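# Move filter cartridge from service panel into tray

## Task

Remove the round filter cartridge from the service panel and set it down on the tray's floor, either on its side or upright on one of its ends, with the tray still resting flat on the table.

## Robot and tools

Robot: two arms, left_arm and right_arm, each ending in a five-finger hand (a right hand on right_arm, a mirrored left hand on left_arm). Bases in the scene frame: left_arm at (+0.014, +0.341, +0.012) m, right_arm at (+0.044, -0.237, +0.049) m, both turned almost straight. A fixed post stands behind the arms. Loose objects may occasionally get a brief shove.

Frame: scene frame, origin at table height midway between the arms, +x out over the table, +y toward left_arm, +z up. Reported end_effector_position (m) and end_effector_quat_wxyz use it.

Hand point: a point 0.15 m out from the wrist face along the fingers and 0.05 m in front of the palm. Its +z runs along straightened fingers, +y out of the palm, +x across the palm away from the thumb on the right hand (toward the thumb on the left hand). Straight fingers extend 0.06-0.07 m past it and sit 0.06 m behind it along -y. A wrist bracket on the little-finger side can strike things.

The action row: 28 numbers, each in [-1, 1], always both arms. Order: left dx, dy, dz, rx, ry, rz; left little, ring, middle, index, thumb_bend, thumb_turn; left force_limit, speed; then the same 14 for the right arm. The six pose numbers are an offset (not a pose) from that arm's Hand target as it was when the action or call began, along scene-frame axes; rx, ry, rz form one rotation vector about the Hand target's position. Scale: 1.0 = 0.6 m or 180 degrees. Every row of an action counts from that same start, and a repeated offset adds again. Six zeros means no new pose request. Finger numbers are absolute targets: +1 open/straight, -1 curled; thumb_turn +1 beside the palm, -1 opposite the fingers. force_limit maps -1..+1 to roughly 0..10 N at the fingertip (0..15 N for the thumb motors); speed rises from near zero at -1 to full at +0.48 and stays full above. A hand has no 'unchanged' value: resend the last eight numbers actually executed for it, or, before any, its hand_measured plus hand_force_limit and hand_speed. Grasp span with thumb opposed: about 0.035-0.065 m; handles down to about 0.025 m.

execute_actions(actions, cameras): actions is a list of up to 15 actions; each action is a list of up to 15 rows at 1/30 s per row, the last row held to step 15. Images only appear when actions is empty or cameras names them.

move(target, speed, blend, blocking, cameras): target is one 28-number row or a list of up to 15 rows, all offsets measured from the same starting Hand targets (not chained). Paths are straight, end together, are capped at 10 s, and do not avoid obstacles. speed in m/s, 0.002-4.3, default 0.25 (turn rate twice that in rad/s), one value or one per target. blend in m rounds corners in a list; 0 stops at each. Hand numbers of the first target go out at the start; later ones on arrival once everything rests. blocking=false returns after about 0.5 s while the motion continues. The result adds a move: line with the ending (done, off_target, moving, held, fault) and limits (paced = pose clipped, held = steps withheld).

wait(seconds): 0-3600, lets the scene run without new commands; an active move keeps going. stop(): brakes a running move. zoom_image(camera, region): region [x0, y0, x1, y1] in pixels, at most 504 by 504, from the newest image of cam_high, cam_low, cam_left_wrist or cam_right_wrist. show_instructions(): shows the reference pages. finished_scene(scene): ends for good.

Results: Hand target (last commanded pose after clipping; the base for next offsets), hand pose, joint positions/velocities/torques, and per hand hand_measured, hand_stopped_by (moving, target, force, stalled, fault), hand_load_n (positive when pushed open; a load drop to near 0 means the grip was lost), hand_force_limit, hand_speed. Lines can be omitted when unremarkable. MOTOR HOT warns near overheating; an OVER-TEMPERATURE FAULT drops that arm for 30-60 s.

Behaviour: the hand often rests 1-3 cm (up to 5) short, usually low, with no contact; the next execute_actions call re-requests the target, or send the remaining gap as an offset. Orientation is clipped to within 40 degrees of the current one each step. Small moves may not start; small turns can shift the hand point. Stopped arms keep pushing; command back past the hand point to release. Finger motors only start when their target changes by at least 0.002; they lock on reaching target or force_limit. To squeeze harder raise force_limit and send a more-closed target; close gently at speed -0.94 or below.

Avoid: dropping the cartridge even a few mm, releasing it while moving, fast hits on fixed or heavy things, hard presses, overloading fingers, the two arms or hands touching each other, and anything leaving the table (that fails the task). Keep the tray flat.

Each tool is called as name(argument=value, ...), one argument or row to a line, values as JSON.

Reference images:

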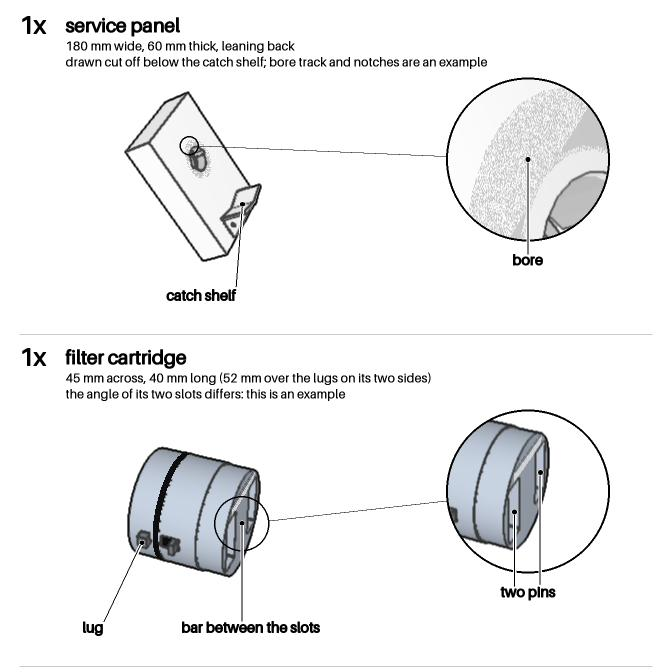

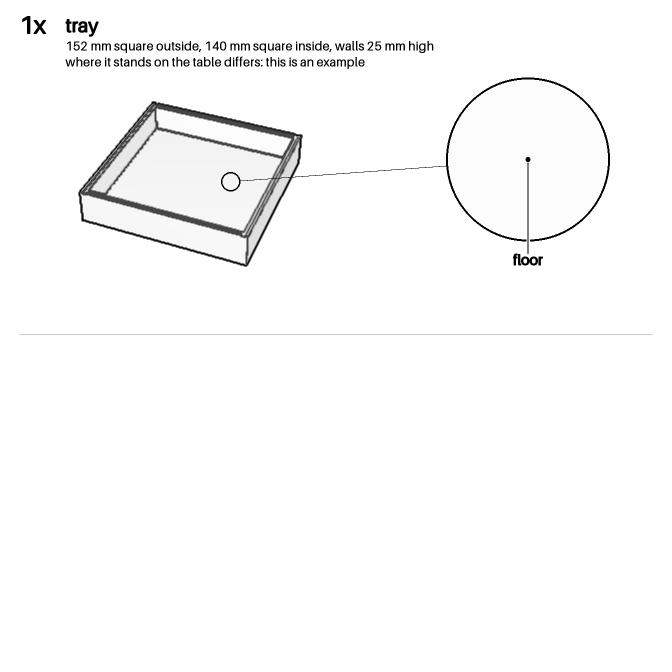

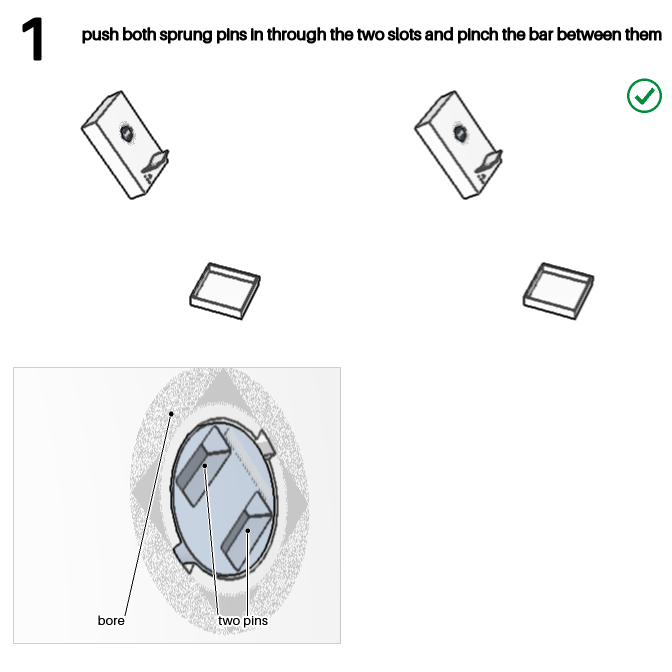

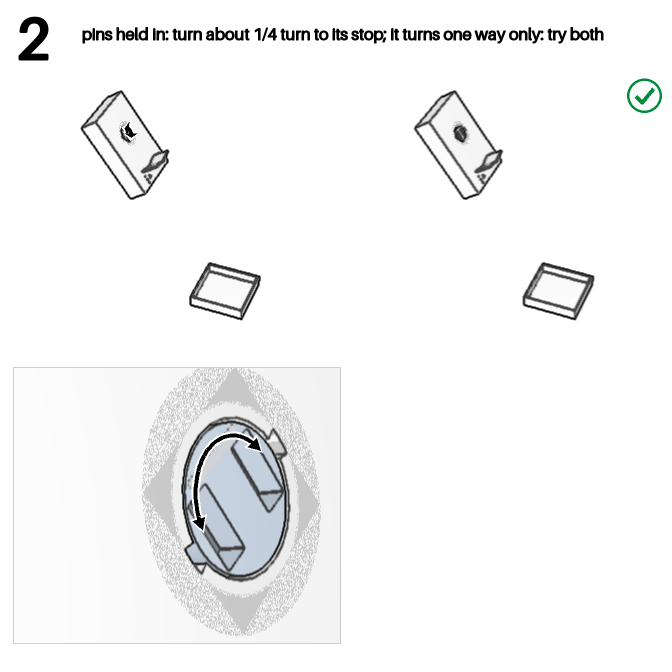

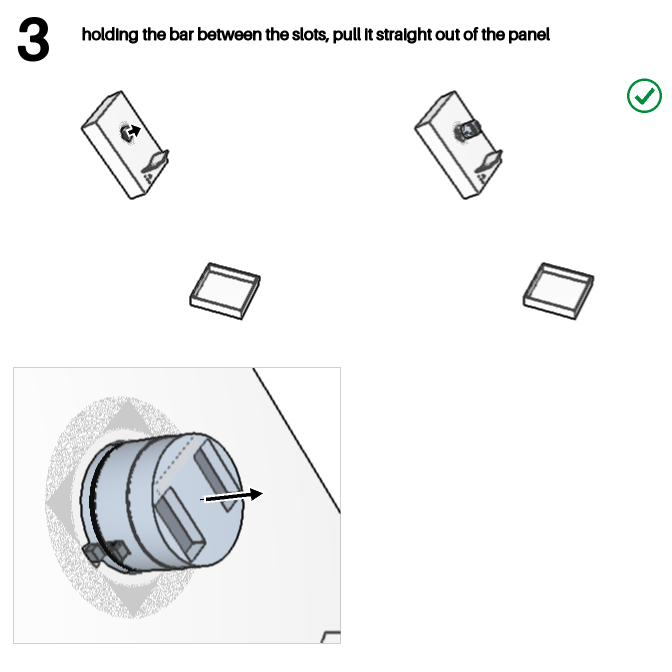

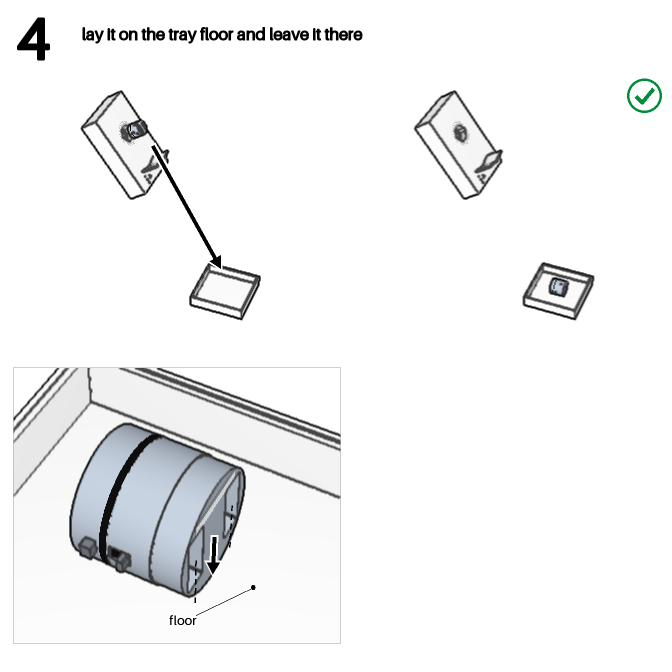

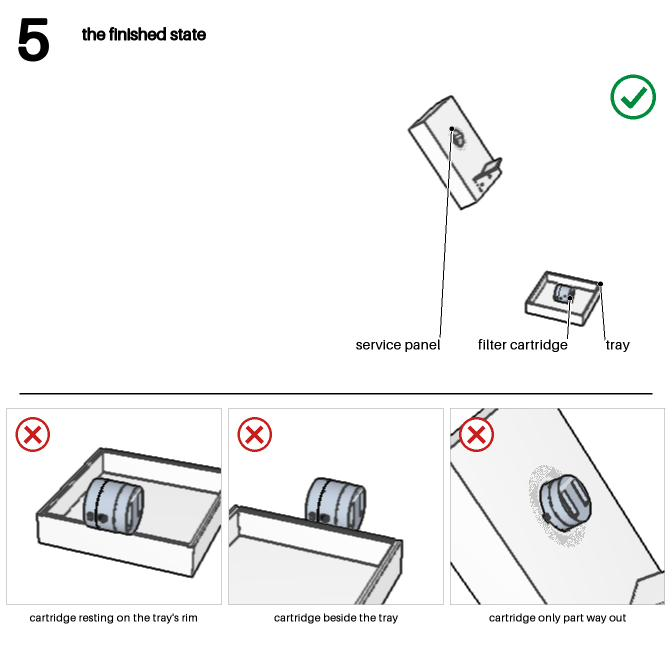

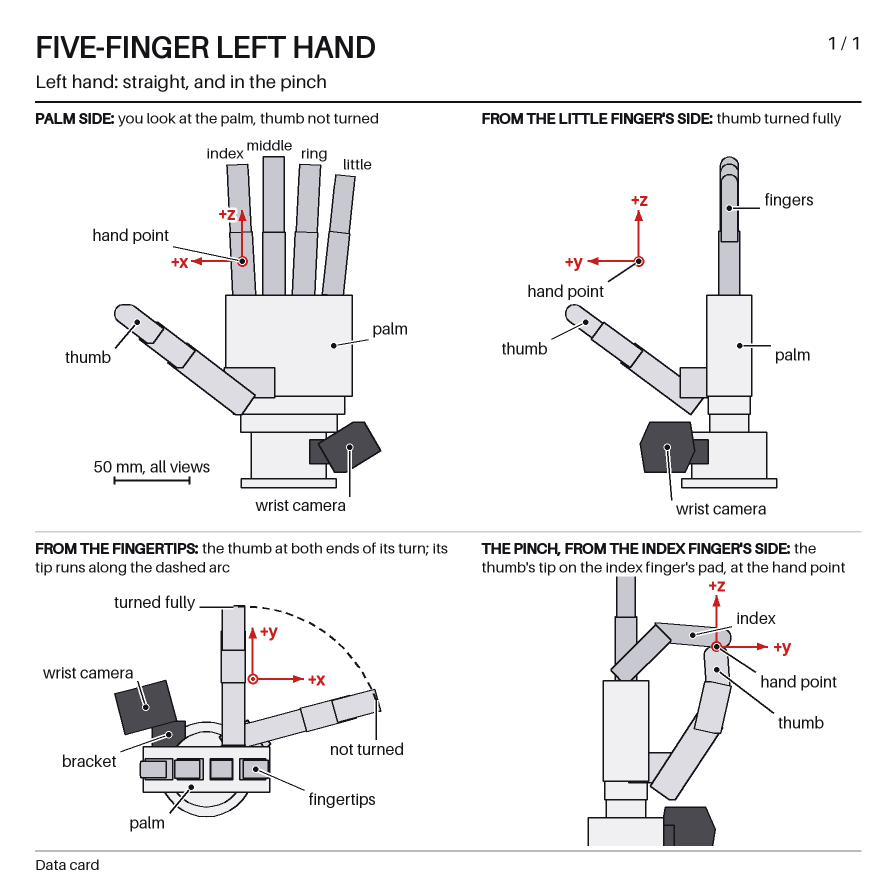

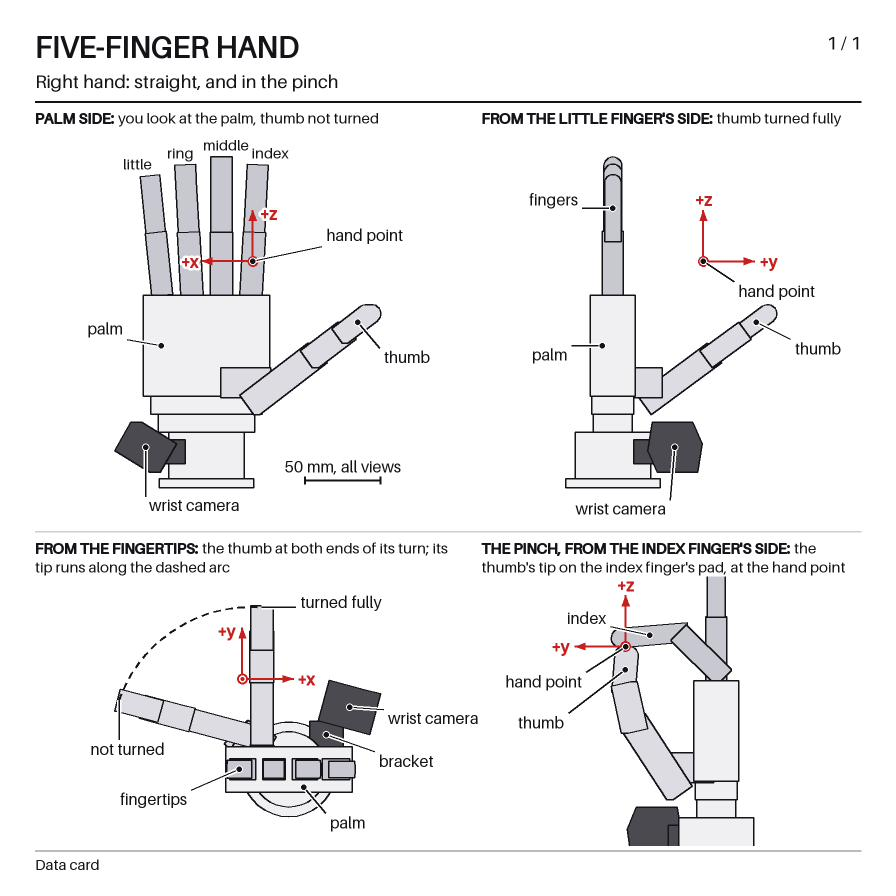

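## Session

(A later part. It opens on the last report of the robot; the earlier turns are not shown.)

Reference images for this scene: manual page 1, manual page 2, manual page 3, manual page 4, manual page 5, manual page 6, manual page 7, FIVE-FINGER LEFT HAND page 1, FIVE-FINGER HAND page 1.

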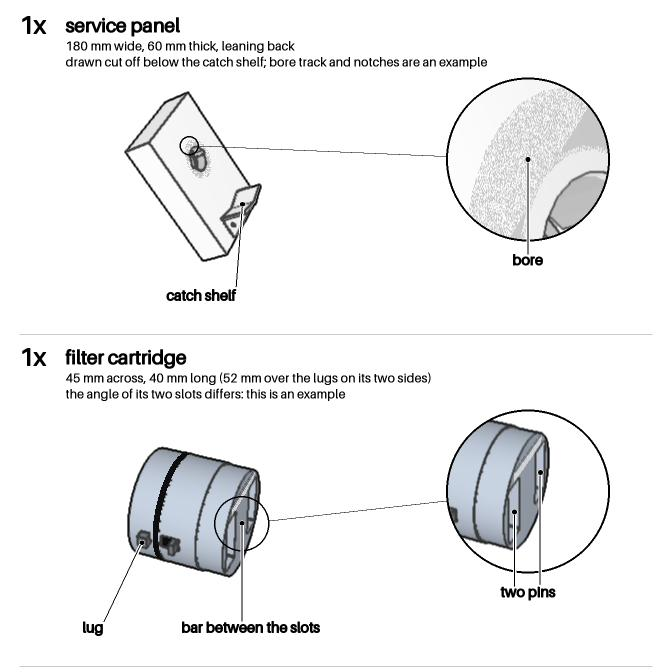

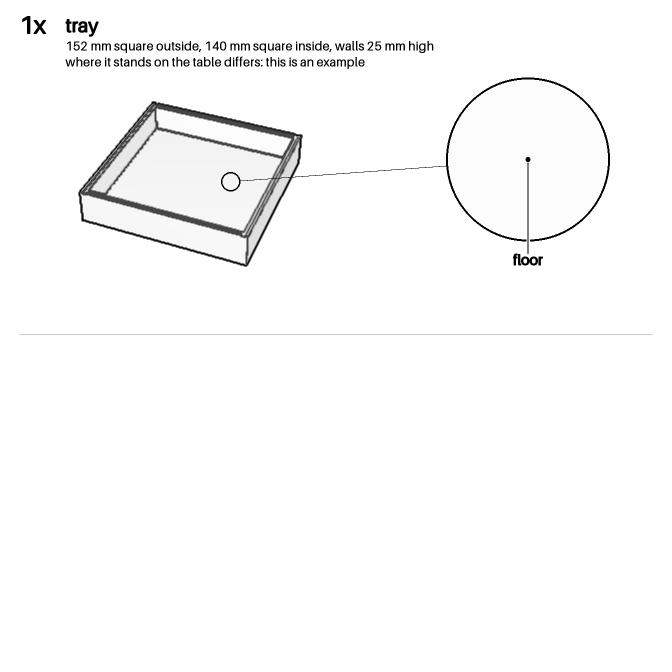

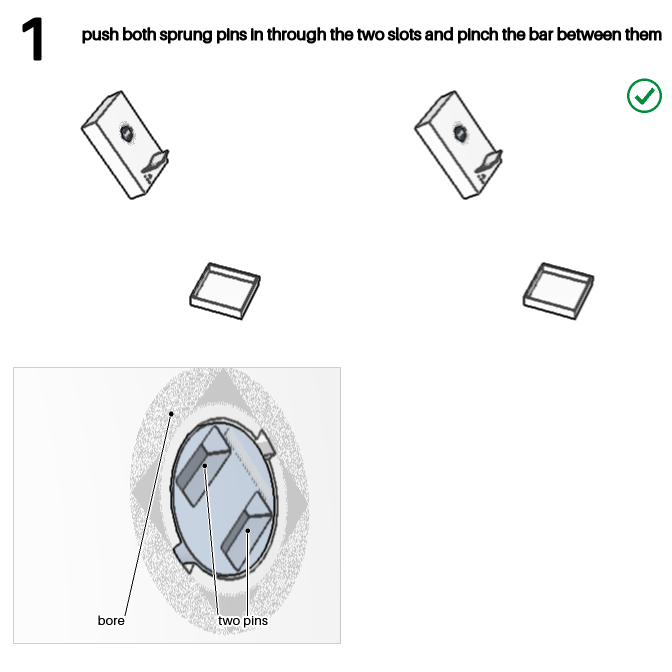

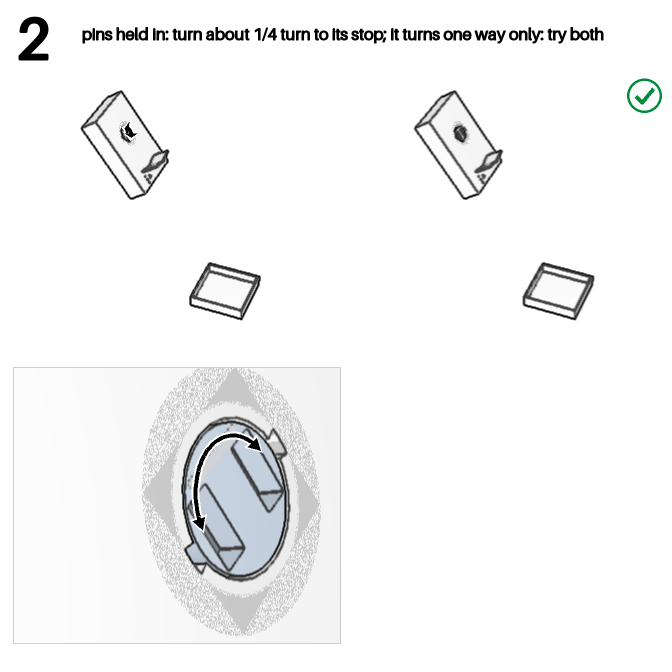

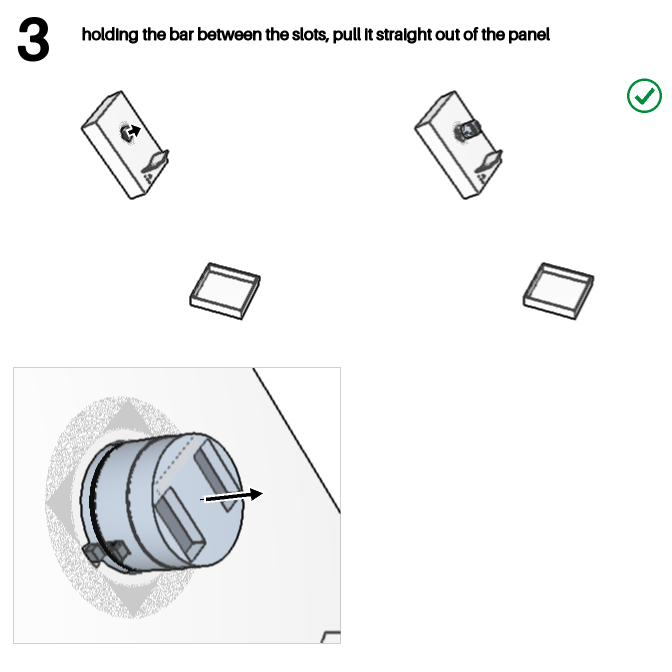

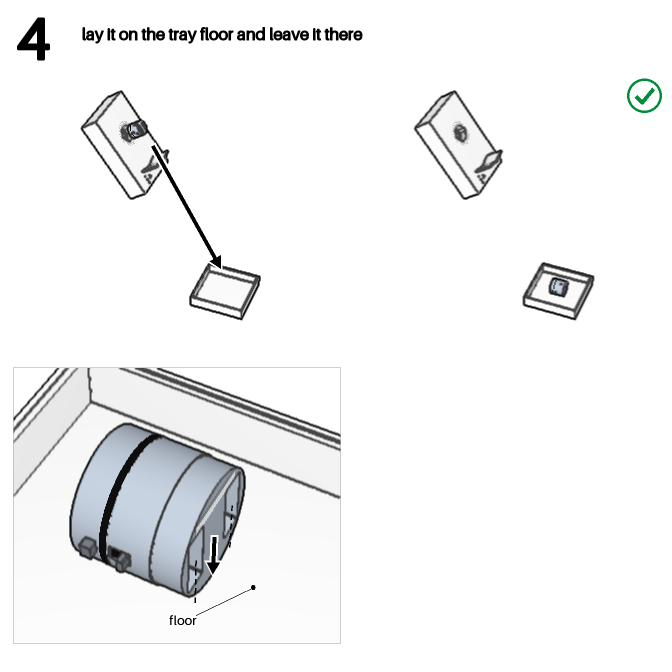

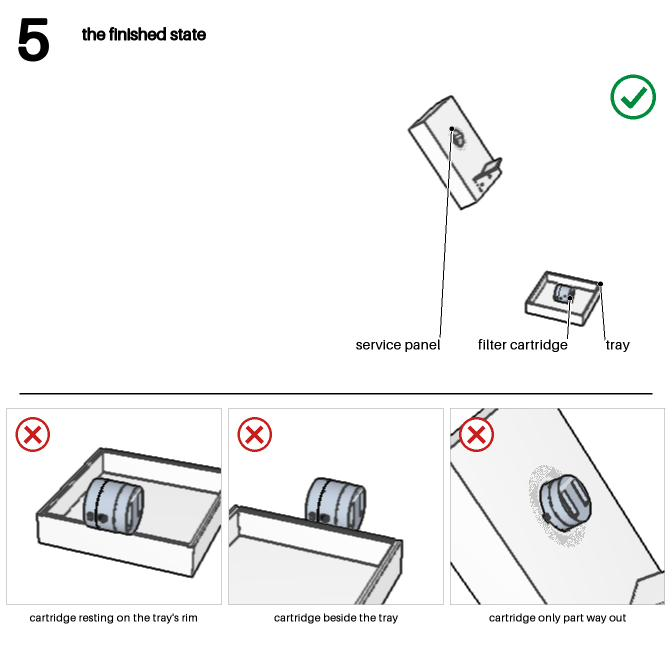

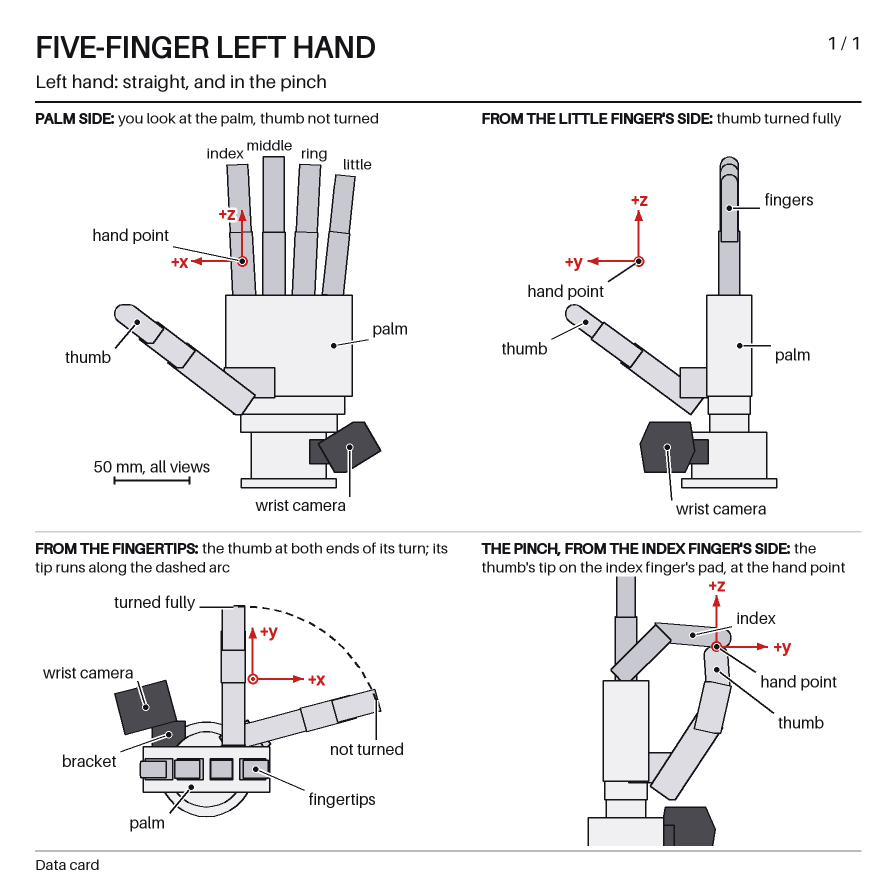

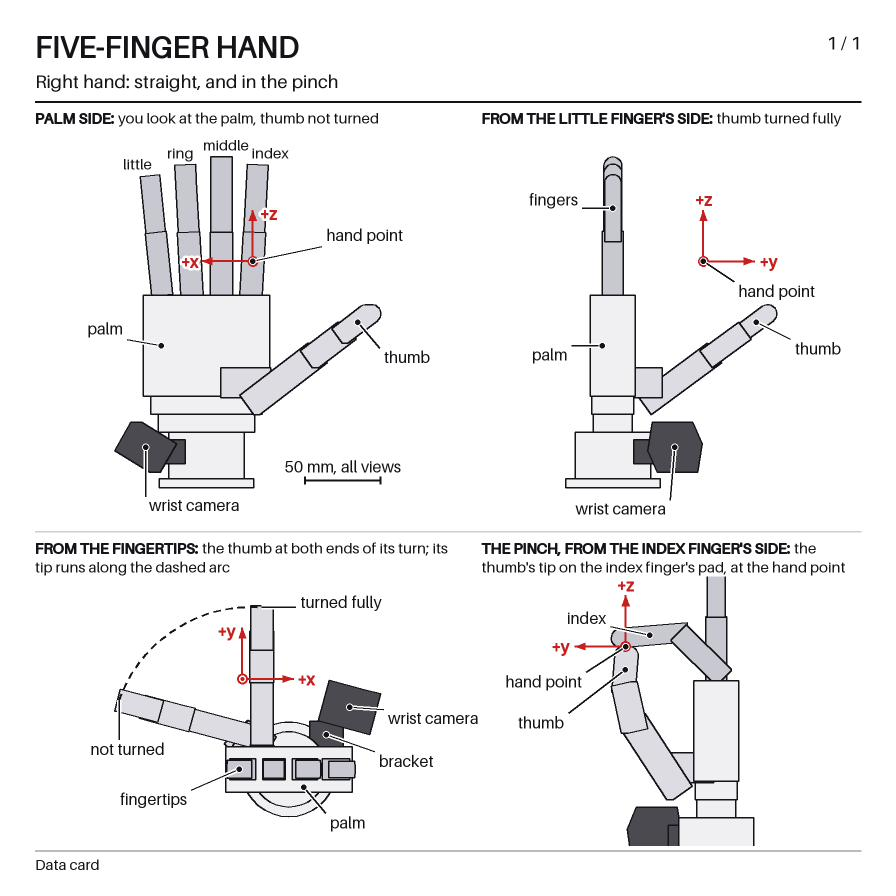

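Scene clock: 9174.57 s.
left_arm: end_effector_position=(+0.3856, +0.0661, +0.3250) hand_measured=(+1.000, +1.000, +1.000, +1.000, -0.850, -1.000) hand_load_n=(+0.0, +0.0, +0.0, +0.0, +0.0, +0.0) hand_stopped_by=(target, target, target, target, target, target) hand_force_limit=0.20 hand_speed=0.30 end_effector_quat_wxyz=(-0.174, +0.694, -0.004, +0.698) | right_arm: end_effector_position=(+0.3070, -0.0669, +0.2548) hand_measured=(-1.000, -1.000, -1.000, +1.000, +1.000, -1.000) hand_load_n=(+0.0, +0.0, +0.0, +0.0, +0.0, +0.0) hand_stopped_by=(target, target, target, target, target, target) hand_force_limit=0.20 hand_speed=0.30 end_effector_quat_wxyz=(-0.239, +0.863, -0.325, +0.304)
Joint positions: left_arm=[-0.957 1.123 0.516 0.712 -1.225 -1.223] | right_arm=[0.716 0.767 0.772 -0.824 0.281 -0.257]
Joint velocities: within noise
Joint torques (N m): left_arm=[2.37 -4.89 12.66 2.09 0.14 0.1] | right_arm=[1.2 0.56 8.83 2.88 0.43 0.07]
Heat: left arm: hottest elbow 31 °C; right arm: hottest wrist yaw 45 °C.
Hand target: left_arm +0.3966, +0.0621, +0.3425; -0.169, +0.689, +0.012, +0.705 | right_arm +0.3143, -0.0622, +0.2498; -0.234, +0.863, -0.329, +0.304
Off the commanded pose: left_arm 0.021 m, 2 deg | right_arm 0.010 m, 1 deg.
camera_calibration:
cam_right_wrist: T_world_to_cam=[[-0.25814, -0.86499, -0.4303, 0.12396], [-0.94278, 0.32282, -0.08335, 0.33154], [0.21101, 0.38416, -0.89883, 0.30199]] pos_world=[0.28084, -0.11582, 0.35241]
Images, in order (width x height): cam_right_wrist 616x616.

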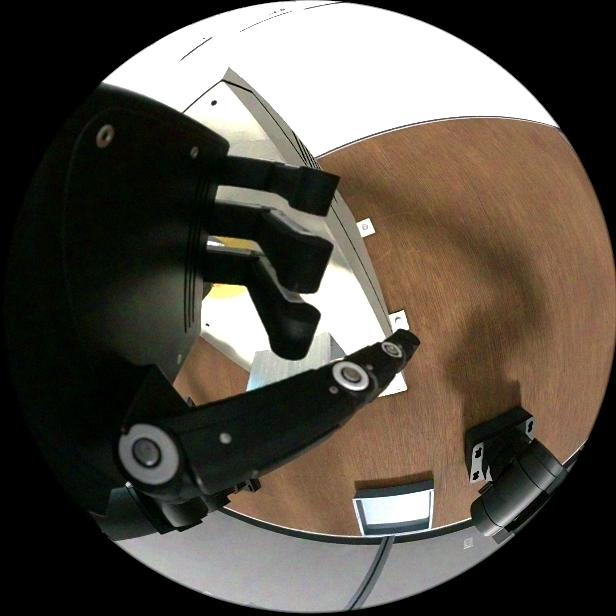

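move(
  target=[0,0,0,0,0,0,1,1,1,1,-0.85,-1,0.2,0.3,0.0113,-0.0115,0.005,0.0236,0.0375,0.0336,-1,-1,-1,1,1,-1,0.2,0.3],
  speed=0.15,
  cameras=["cam_left_wrist"],
)

zoom_image(
  camera="cam_left_wrist",
  region=[97, 247, 147, 297],
)

Scene clock: 9183.33 s.
left_arm: end_effector_position=(+0.3856, +0.0661, +0.3250) hand_measured=(+1.000, +1.000, +1.000, +1.000, -0.850, -1.000) hand_load_n=(+0.0, +0.0, +0.0, +0.0, +0.0, +0.0) hand_stopped_by=(target, target, target, target, target, target) hand_force_limit=0.20 hand_speed=0.30 end_effector_quat_wxyz=(-0.174, +0.694, -0.004, +0.698) | right_arm: end_effector_position=(+0.3129, -0.0711, +0.2569) hand_measured=(-1.000, -1.000, -1.000, +1.000, +1.000, -1.000) hand_load_n=(+0.0, +0.0, -0.5, +0.0, +0.0, +0.0) hand_stopped_by=(target, target, target, target, target, target) hand_force_limit=0.20 hand_speed=0.30 end_effector_quat_wxyz=(-0.274, +0.880, -0.308, +0.236)
Joint positions: left_arm=[-0.957 1.123 0.516 0.712 -1.225 -1.223] | right_arm=[0.549 0.789 0.801 -0.844 0.01 -0.363]
Joint torques (N m): left_arm=[2.49 -4.95 12.66 2.09 0.14 0.1] | right_arm=[0.62 1.26 9.96 1.8 -0.15 -0.09]
Heat: left arm: hottest elbow 31 °C; right arm: hottest wrist yaw 41 °C.
Hand target: left_arm +0.3966, +0.0621, +0.3425; -0.169, +0.689, +0.012, +0.705 | right_arm +0.3210, -0.0692, +0.2527; -0.261, +0.886, -0.307, +0.228
Off the commanded pose: left_arm 0.021 m, 2 deg | right_arm 0.009 m, 2 deg.
move: done
cam_left_wrist: T_world_to_cam=[[-0.1765, 0.86007, 0.47867, -0.14071], [-0.48326, -0.49937, 0.71909, -0.02425], [0.8575, -0.1044, 0.50378, -0.3773]] pos_world=[0.28698, 0.06952, 0.27486]

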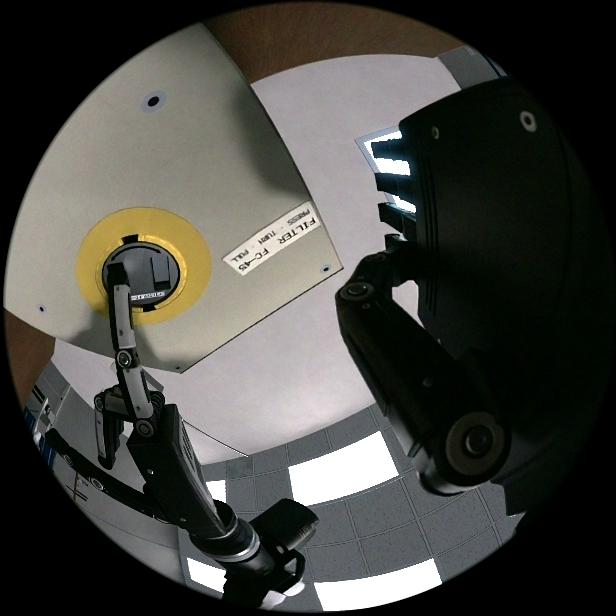

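Scaled by 10.080 from the camera's image (finer frame: 880x880).

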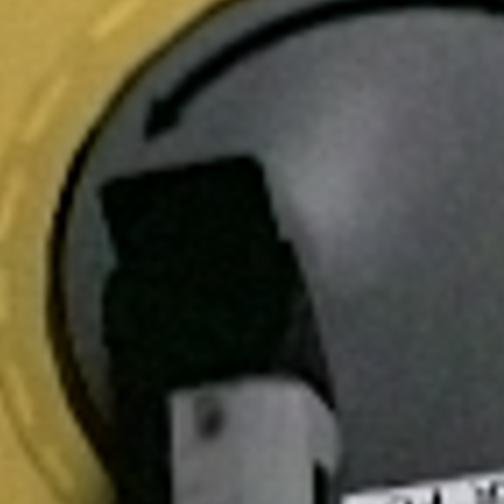

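move(
  target=[
    [-0.228,0.1797,-0.0105,0,0,0,1,1,1,1,-0.85,-1,0.2,0.3,0,0,0,0,0,0,-1,-1,-1,1,1,-1,0.2,0.3],
    [-0.228,0.1797,-0.0105,0.399,0.2309,-0.1876,1,-1,-1,-1,1,-1,0.2,0.3,0,0,0,0,0,0,-1,-1,-1,1,1,-1,0.2,0.3],
  ],
  speed=[0.2,0.35],
  blend=[0.02,0],
  cameras=[],
)

Scene clock: 9194.27 s.
left_arm: end_effector_position=(+0.2548, +0.1692, +0.3155) hand_measured=(+1.000, -1.000, -0.294, -0.296, -0.006, -1.000) hand_load_n=(+0.0, +0.0, +15.0, +13.0, -25.5, +0.0) hand_stopped_by=(target, target, force, force, moving, target) hand_force_limit=0.20 hand_speed=0.30 end_effector_quat_wxyz=(-0.325, +0.624, -0.636, +0.318) | right_arm: end_effector_position=(+0.3130, -0.0711, +0.2569) hand_measured=(-1.000, -1.000, -1.000, +1.000, +1.000, -1.000) hand_load_n=(+0.0, +0.0, +0.0, +0.0, +0.0, +0.0) hand_stopped_by=(target, target, target, target, target, target) hand_force_limit=0.20 hand_speed=0.30 end_effector_quat_wxyz=(-0.274, +0.880, -0.308, +0.236)
Joint positions: left_arm=[-0.837 0.673 0.943 -1.112 -0.668 -0.586] | right_arm=[0.549 0.789 0.801 -0.844 0.01 -0.364]
Joint torques (N m): left_arm=[2.43 -1.38 14.75 0.76 -0.44 0.12] | right_arm=[0.44 1.44 10.03 1.83 -0.15 -0.08]
Heat: left arm: hottest elbow 32 °C; right arm: hottest wrist yaw 37 °C.
Hand target: left_arm +0.2598, +0.1699, +0.3363; -0.326, +0.627, -0.627, +0.327 | right_arm +0.3210, -0.0692, +0.2527; -0.261, +0.886, -0.307, +0.228
Off the commanded pose: left_arm 0.021 m, 1 deg | right_arm 0.009 m, 2 deg.
move: off_target (left_arm); target 2's new numbers were sent with left_arm's hand 0.021 m and 1 deg from that target

move(
  target=[0,0,0,0,0,0,1,1,1,1,-0.1,-1,0.2,0.3,0,0,0,0,0,0,-1,-1,-1,1,1,-1,0.2,0.3],
  cameras=[],
)

move(
  target=[0,0,0,0,0,0,1,1,1,1,1,-1,0.2,0.3,0,0,0,0,0,0,-1,-1,-1,1,1,-1,0.2,0.3],
  cameras=[],
)

move(
  target=[0,0,0,0,0,0,1,-1,-1,-1,1,-1,0.2,0.3,0,0,0,0,0,0,-1,-1,-1,1,1,-1,0.2,0.3],
  cameras=["cam_left_wrist"],
)

Scene clock: 9199.60 s.
left_arm: end_effector_position=(+0.2547, +0.1694, +0.3154) hand_measured=(+1.000, +1.000, +1.000, +1.000, -0.100, -1.000) hand_load_n=(+0.0, +0.0, +0.0, -0.5, +0.0, +0.0) hand_stopped_by=(target, target, target, target, target, target) hand_force_limit=0.20 hand_speed=0.30 end_effector_quat_wxyz=(-0.325, +0.624, -0.636, +0.318) | right_arm: end_effector_position=(+0.3130, -0.0711, +0.2569) hand_measured=(-1.000, -1.000, -1.000, +1.000, +1.000, -1.000) hand_load_n=(+0.0, +0.0, +0.0, +0.0, +0.0, +0.0) hand_stopped_by=(target, target, target, target, target, target) hand_force_limit=0.20 hand_speed=0.30 end_effector_quat_wxyz=(-0.274, +0.880, -0.308, +0.236)
Joint positions: left_arm=[-0.837 0.673 0.943 -1.113 -0.667 -0.586] | right_arm=[0.549 0.789 0.801 -0.844 0.01 -0.364]
Joint torques (N m): left_arm=[2.49 -1.38 14.78 0.77 -0.48 0.13] | right_arm=[0.56 1.44 10 1.84 -0.15 -0.09]
Heat: left arm: hottest elbow 32 °C; right arm: hottest wrist yaw 36 °C.
Hand target: left_arm +0.2598, +0.1700, +0.3362; -0.326, +0.627, -0.627, +0.327 | right_arm +0.3210, -0.0692, +0.2527; -0.261, +0.886, -0.307, +0.228
Off the commanded pose: left_arm 0.021 m, 1 deg | right_arm 0.009 m, 2 deg.
move: done

Scene clock: 9200.50 s.
left_arm: end_effector_position=(+0.2547, +0.1694, +0.3154) hand_measured=(+1.000, +1.000, +1.000, +1.000, +1.000, -1.000) hand_load_n=(-0.5, +0.0, +0.0, +0.0, +0.0, +0.0) hand_stopped_by=(target, target, target, target, target, target) hand_force_limit=0.20 hand_speed=0.30 end_effector_quat_wxyz=(-0.325, +0.624, -0.636, +0.318) | right_arm: end_effector_position=(+0.3130, -0.0711, +0.2569) hand_measured=(-1.000, -1.000, -1.000, +1.000, +1.000, -1.000) hand_load_n=(+0.0, +0.0, +0.0, +0.0, +0.0, +0.0) hand_stopped_by=(target, target, target, target, target, target) hand_force_limit=0.20 hand_speed=0.30 end_effector_quat_wxyz=(-0.274, +0.880, -0.308, +0.236)
Joint positions: left_arm=[-0.837 0.673 0.943 -1.113 -0.667 -0.586] | right_arm=[0.549 0.789 0.801 -0.844 0.01 -0.364]
Joint torques (N m): left_arm=[2.37 -1.32 14.82 0.77 -0.48 0.11] | right_arm=[0.62 1.61 9.98 1.81 -0.15 -0.1]
Heat: left arm: hottest elbow 32 °C; right arm: hottest wrist yaw 35 °C.
Hand target: left_arm +0.2598, +0.1699, +0.3362; -0.326, +0.627, -0.627, +0.327 | right_arm +0.3210, -0.0692, +0.2527; -0.261, +0.886, -0.307, +0.228
Off the commanded pose: left_arm 0.021 m, 1 deg | right_arm 0.009 m, 2 deg.
move: done

Scene clock: 9201.37 s.
left_arm: end_effector_position=(+0.2547, +0.1694, +0.3154) hand_measured=(+1.000, -1.000, -1.000, -1.000, +1.000, -1.000) hand_load_n=(+0.0, +0.0, +0.0, +0.0, +0.0, +0.0) hand_stopped_by=(target, target, target, target, target, target) hand_force_limit=0.20 hand_speed=0.30 end_effector_quat_wxyz=(-0.325, +0.624, -0.636, +0.318) | right_arm: end_effector_position=(+0.3130, -0.0711, +0.2569) hand_measured=(-1.000, -1.000, -1.000, +1.000, +1.000, -1.000) hand_load_n=(+0.0, +0.0, +0.0, +0.0, +0.0, +0.0) hand_stopped_by=(target, target, target, target, target, target) hand_force_limit=0.20 hand_speed=0.30 end_effector_quat_wxyz=(-0.274, +0.880, -0.308, +0.236)
Joint positions: left_arm=[-0.837 0.673 0.943 -1.113 -0.667 -0.586] | right_arm=[0.549 0.789 0.801 -0.844 0.01 -0.364]
Joint torques (N m): left_arm=[2.37 -1.32 14.78 0.76 -0.45 0.11] | right_arm=[0.67 1.61 10.04 1.84 -0.16 -0.08]
Heat: left arm: hottest elbow 32 °C; right arm: hottest wrist yaw 35 °C.
Hand target: left_arm +0.2598, +0.1699, +0.3362; -0.326, +0.627, -0.627, +0.327 | right_arm +0.3210, -0.0692, +0.2527; -0.261, +0.886, -0.307, +0.228
Off the commanded pose: left_arm 0.021 m, 1 deg | right_arm 0.009 m, 2 deg.
move: done
cam_left_wrist: T_world_to_cam=[[0.60437, -0.2649, 0.75137, -0.34244], [-0.56757, -0.80501, 0.17272, 0.21655], [0.55911, -0.53084, -0.63688, 0.25849]] pos_world=[0.18535, 0.22083, 0.38453]

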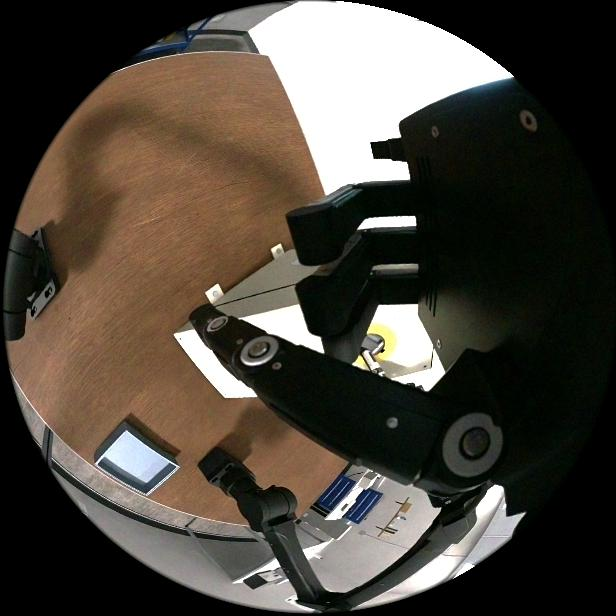

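move(
  target=[
    [0.0422,-0.0497,0.0398,0.3185,-0.0269,-0.2102,1,-1,-1,-1,1,-1,0.2,0.3,0,0,0,0,0,0,-1,-1,-1,1,1,-1,0.2,0.3],
    [0.0672,-0.108,-0.0102,0.637,-0.0537,-0.4203,1,-1,-1,-1,1,-1,0.2,0.3,0,0,0,0,0,0,-1,-1,-1,1,1,-1,0.2,0.3],
    [0.1203,-0.106,-0.0688,0.637,-0.0537,-0.4203,1,-1,-1,-1,1,-1,0.2,0.3,0,0,0,0,0,0,-1,-1,-1,1,1,-1,0.2,0.3],
  ],
  speed=[0.25,0.25,0.12],
  blend=[0.02,0.01,0],
  cameras=["cam_left_wrist"],
)

zoom_image(
  camera="cam_left_wrist",
  region=[345, 100, 415, 170],
)

Scene clock: 9213.20 s.
left_arm: end_effector_position=(+0.3276, +0.1048, +0.3040) hand_measured=(+1.000, -1.000, -1.000, -1.000, +1.000, -1.000) hand_load_n=(-0.5, +0.0, +0.0, +0.0, +0.0, +0.5) hand_stopped_by=(target, target, target, target, target, target) hand_force_limit=0.20 hand_speed=0.30 end_effector_quat_wxyz=(+0.484, +0.369, +0.779, +0.155) | right_arm: end_effector_position=(+0.3130, -0.0711, +0.2569) hand_measured=(-1.000, -1.000, -1.000, +1.000, +1.000, -1.000) hand_load_n=(+0.0, +0.0, +0.0, +0.0, +0.0, +0.5) hand_stopped_by=(target, target, target, target, target, target) hand_force_limit=0.20 hand_speed=0.30 end_effector_quat_wxyz=(-0.274, +0.880, -0.308, +0.236)
Joint positions: left_arm=[-1.105 1.006 0.838 -0.631 -0.83 1.673] | right_arm=[0.549 0.789 0.801 -0.844 0.01 -0.364]
Joint torques (N m): left_arm=[2.26 -5.07 9.63 1.96 -0.54 0.16] | right_arm=[0.56 1.55 10 1.84 -0.14 -0.08]
Heat: left arm: hottest elbow 33 °C; right arm: hottest wrist yaw 33 °C.
Hand target: left_arm +0.3319, +0.1063, +0.2950; +0.478, +0.370, +0.780, +0.161 | right_arm +0.3210, -0.0692, +0.2527; -0.261, +0.886, -0.307, +0.228
Off the commanded pose: left_arm 0.010 m, 1 deg | right_arm 0.009 m, 2 deg.
move: done
cam_left_wrist: T_world_to_cam=[[-0.43219, -0.48632, -0.75941, 0.42699], [-0.62261, 0.77012, -0.13884, 0.15548], [0.65236, 0.41281, -0.63562, 0.04634]] pos_world=[0.25112, 0.06879, 0.3753]

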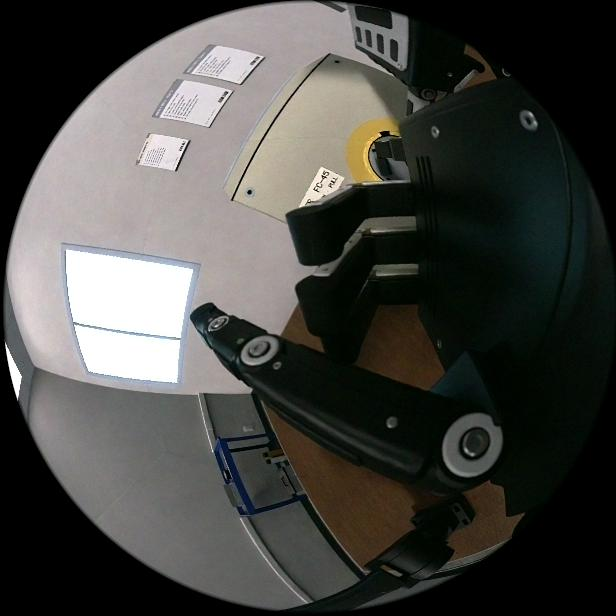

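Scaled by 7.200 from the camera's image (finer frame: 880x880).

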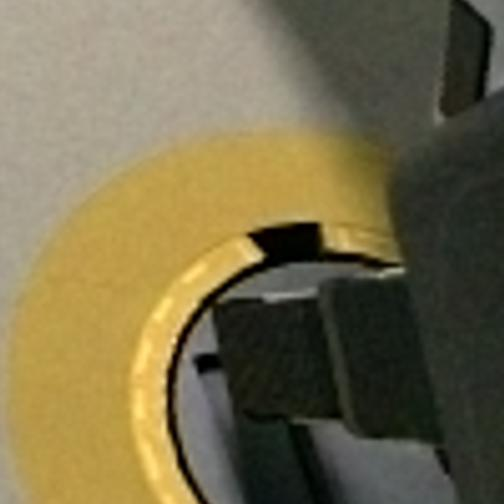

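move(
  target=[
    [0.0285,-0.0002,-0.0198,0,0,0,1,-1,-1,-1,1,-1,0.2,0.3,0,0,0,0,0,0,-1,-1,-1,1,1,-1,0.2,0.3],
    [0.0345,0.001,-0.0363,0,0,0,1,-1,-1,-1,1,-1,0.2,0.3,0,0,0,0,0,0,-1,-1,-1,1,1,-1,0.2,0.3],
  ],
  speed=[0.08,0.04],
  cameras=["cam_left_wrist"],
)

zoom_image(
  camera="cam_left_wrist",
  region=[345, 100, 415, 170],
)

Scene clock: 9219.83 s.
left_arm: end_effector_position=(+0.3461, +0.1029, +0.2863) hand_measured=(+1.000, -1.000, -1.000, -1.000, +1.000, -1.000) hand_load_n=(+0.0, +0.0, +0.0, +0.0, +0.0, +0.0) hand_stopped_by=(target, target, target, target, target, target) hand_force_limit=0.20 hand_speed=0.30 end_effector_quat_wxyz=(+0.487, +0.369, +0.777, +0.151) | right_arm: end_effector_position=(+0.3130, -0.0711, +0.2569) hand_measured=(-1.000, -1.000, -1.000, +1.000, +1.000, -1.000) hand_load_n=(+0.0, +0.0, +0.0, +0.0, +0.0, +0.0) hand_stopped_by=(target, target, target, target, target, target) hand_force_limit=0.20 hand_speed=0.30 end_effector_quat_wxyz=(-0.274, +0.880, -0.308, +0.236)
Joint positions: left_arm=[-1.053 1.035 0.8 -0.512 -0.788 1.733] | right_arm=[0.549 0.789 0.801 -0.844 0.01 -0.364]
Joint torques (N m): left_arm=[2.84 -4.89 9.29 2.02 -0.49 0.13] | right_arm=[0.79 1.49 10.02 1.8 -0.14 -0.07]
Heat: left arm: hottest elbow 33 °C; right arm: hottest wrist yaw 31 °C.
Hand target: left_arm +0.3527, +0.1070, +0.2731; +0.478, +0.370, +0.780, +0.161 | right_arm +0.3210, -0.0692, +0.2527; -0.262, +0.886, -0.307, +0.228
Off the commanded pose: left_arm 0.015 m, 2 deg | right_arm 0.009 m, 2 deg.
move: off_target (left_arm)
cam_left_wrist: T_world_to_cam=[[-0.43254, -0.48893, -0.75753, 0.42044], [-0.61659, 0.77341, -0.14712, 0.16599], [0.65782, 0.40345, -0.63601, 0.02308]] pos_world=[0.26903, 0.06788, 0.35759]

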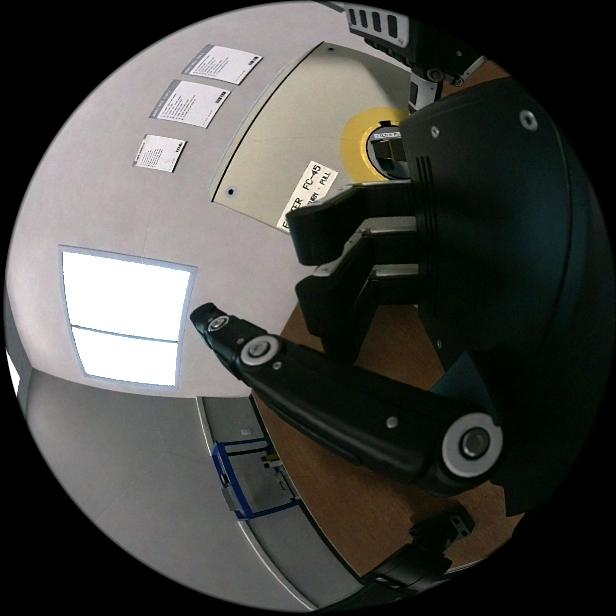

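Scaled by 7.200 from the camera's image (finer frame: 880x880).

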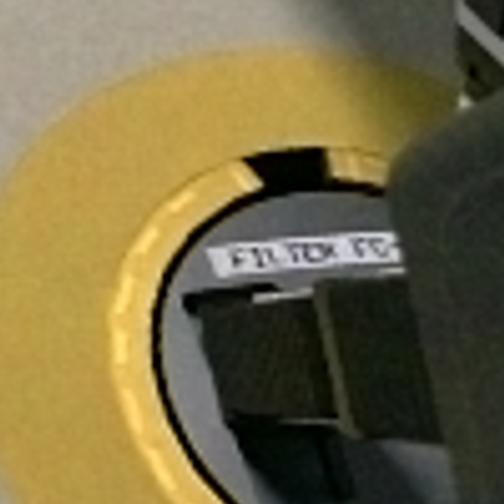

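move(
  target=[0.0992,0.0062,-0.0765,0.0228,0.0122,0.0332,1,-1,-1,-1,1,-1,0.2,0.3,0,0,0,0,0,0,-1,-1,-1,1,1,-1,0.2,0.3],
  speed=0.12,
  cameras=["cam_left_wrist"],
)

zoom_image(
  camera="cam_left_wrist",
  region=[345, 100, 415, 170],
)

Scene clock: 9224.40 s.
left_arm: end_effector_position=(+0.3503, +0.0992, +0.2802) hand_measured=(+1.000, -1.000, -1.000, -1.000, +1.000, -1.000) hand_load_n=(-3.0, +0.0, +0.0, +0.0, +0.0, +0.0) hand_stopped_by=(target, target, target, target, target, target) hand_force_limit=0.20 hand_speed=0.30 end_effector_quat_wxyz=(+0.485, +0.370, +0.777, +0.154) | right_arm: end_effector_position=(+0.3131, -0.0710, +0.2573) hand_measured=(-1.000, -1.000, -1.000, +1.000, +1.000, -1.000) hand_load_n=(+0.0, +0.0, +0.0, +0.0, +0.0, +0.0) hand_stopped_by=(target, target, target, target, target, target) hand_force_limit=0.20 hand_speed=0.30 end_effector_quat_wxyz=(-0.274, +0.880, -0.308, +0.236)
Joint positions: left_arm=[-1.047 1.06 0.8 -0.492 -0.787 1.737] | right_arm=[0.549 0.789 0.802 -0.844 0.009 -0.364]
Joint torques (N m): left_arm=[10.87 4.31 10.62 3.93 -0.23 0.17] | right_arm=[0.73 1.44 9.95 1.78 -0.13 -0.08]
Heat: left arm: hottest elbow 33 °C; right arm: hottest wrist yaw 31 °C.
Hand target: left_arm +0.4122, +0.1107, +0.2272; +0.440, +0.349, +0.801, +0.207 | right_arm +0.3210, -0.0692, +0.2528; -0.261, +0.886, -0.307, +0.228
Off the commanded pose: left_arm 0.082 m, 9 deg | right_arm 0.009 m, 2 deg.
move: off_target (left_arm)
cam_left_wrist: T_world_to_cam=[[-0.43203, -0.48566, -0.75992, 0.41604], [-0.61932, 0.77229, -0.14146, 0.17008], [0.65558, 0.40952, -0.63443, 0.01763]] pos_world=[0.27352, 0.06348, 0.3514]

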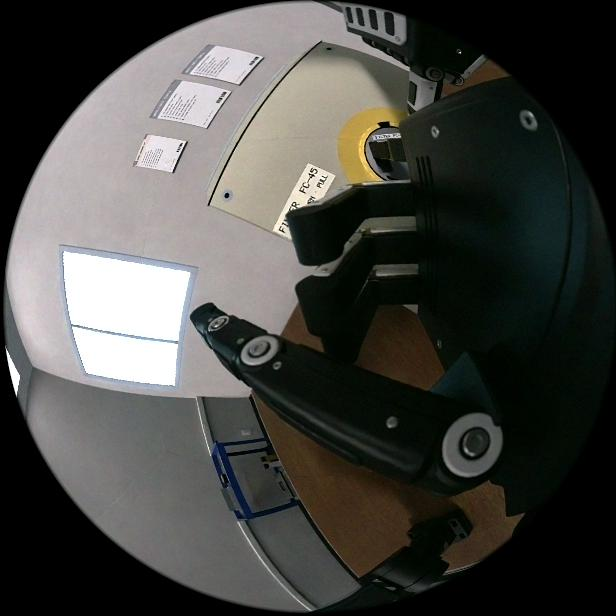

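Scaled by 7.200 from the camera's image (finer frame: 880x880).

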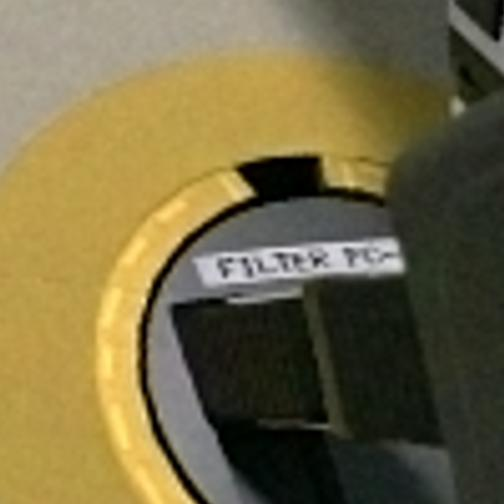

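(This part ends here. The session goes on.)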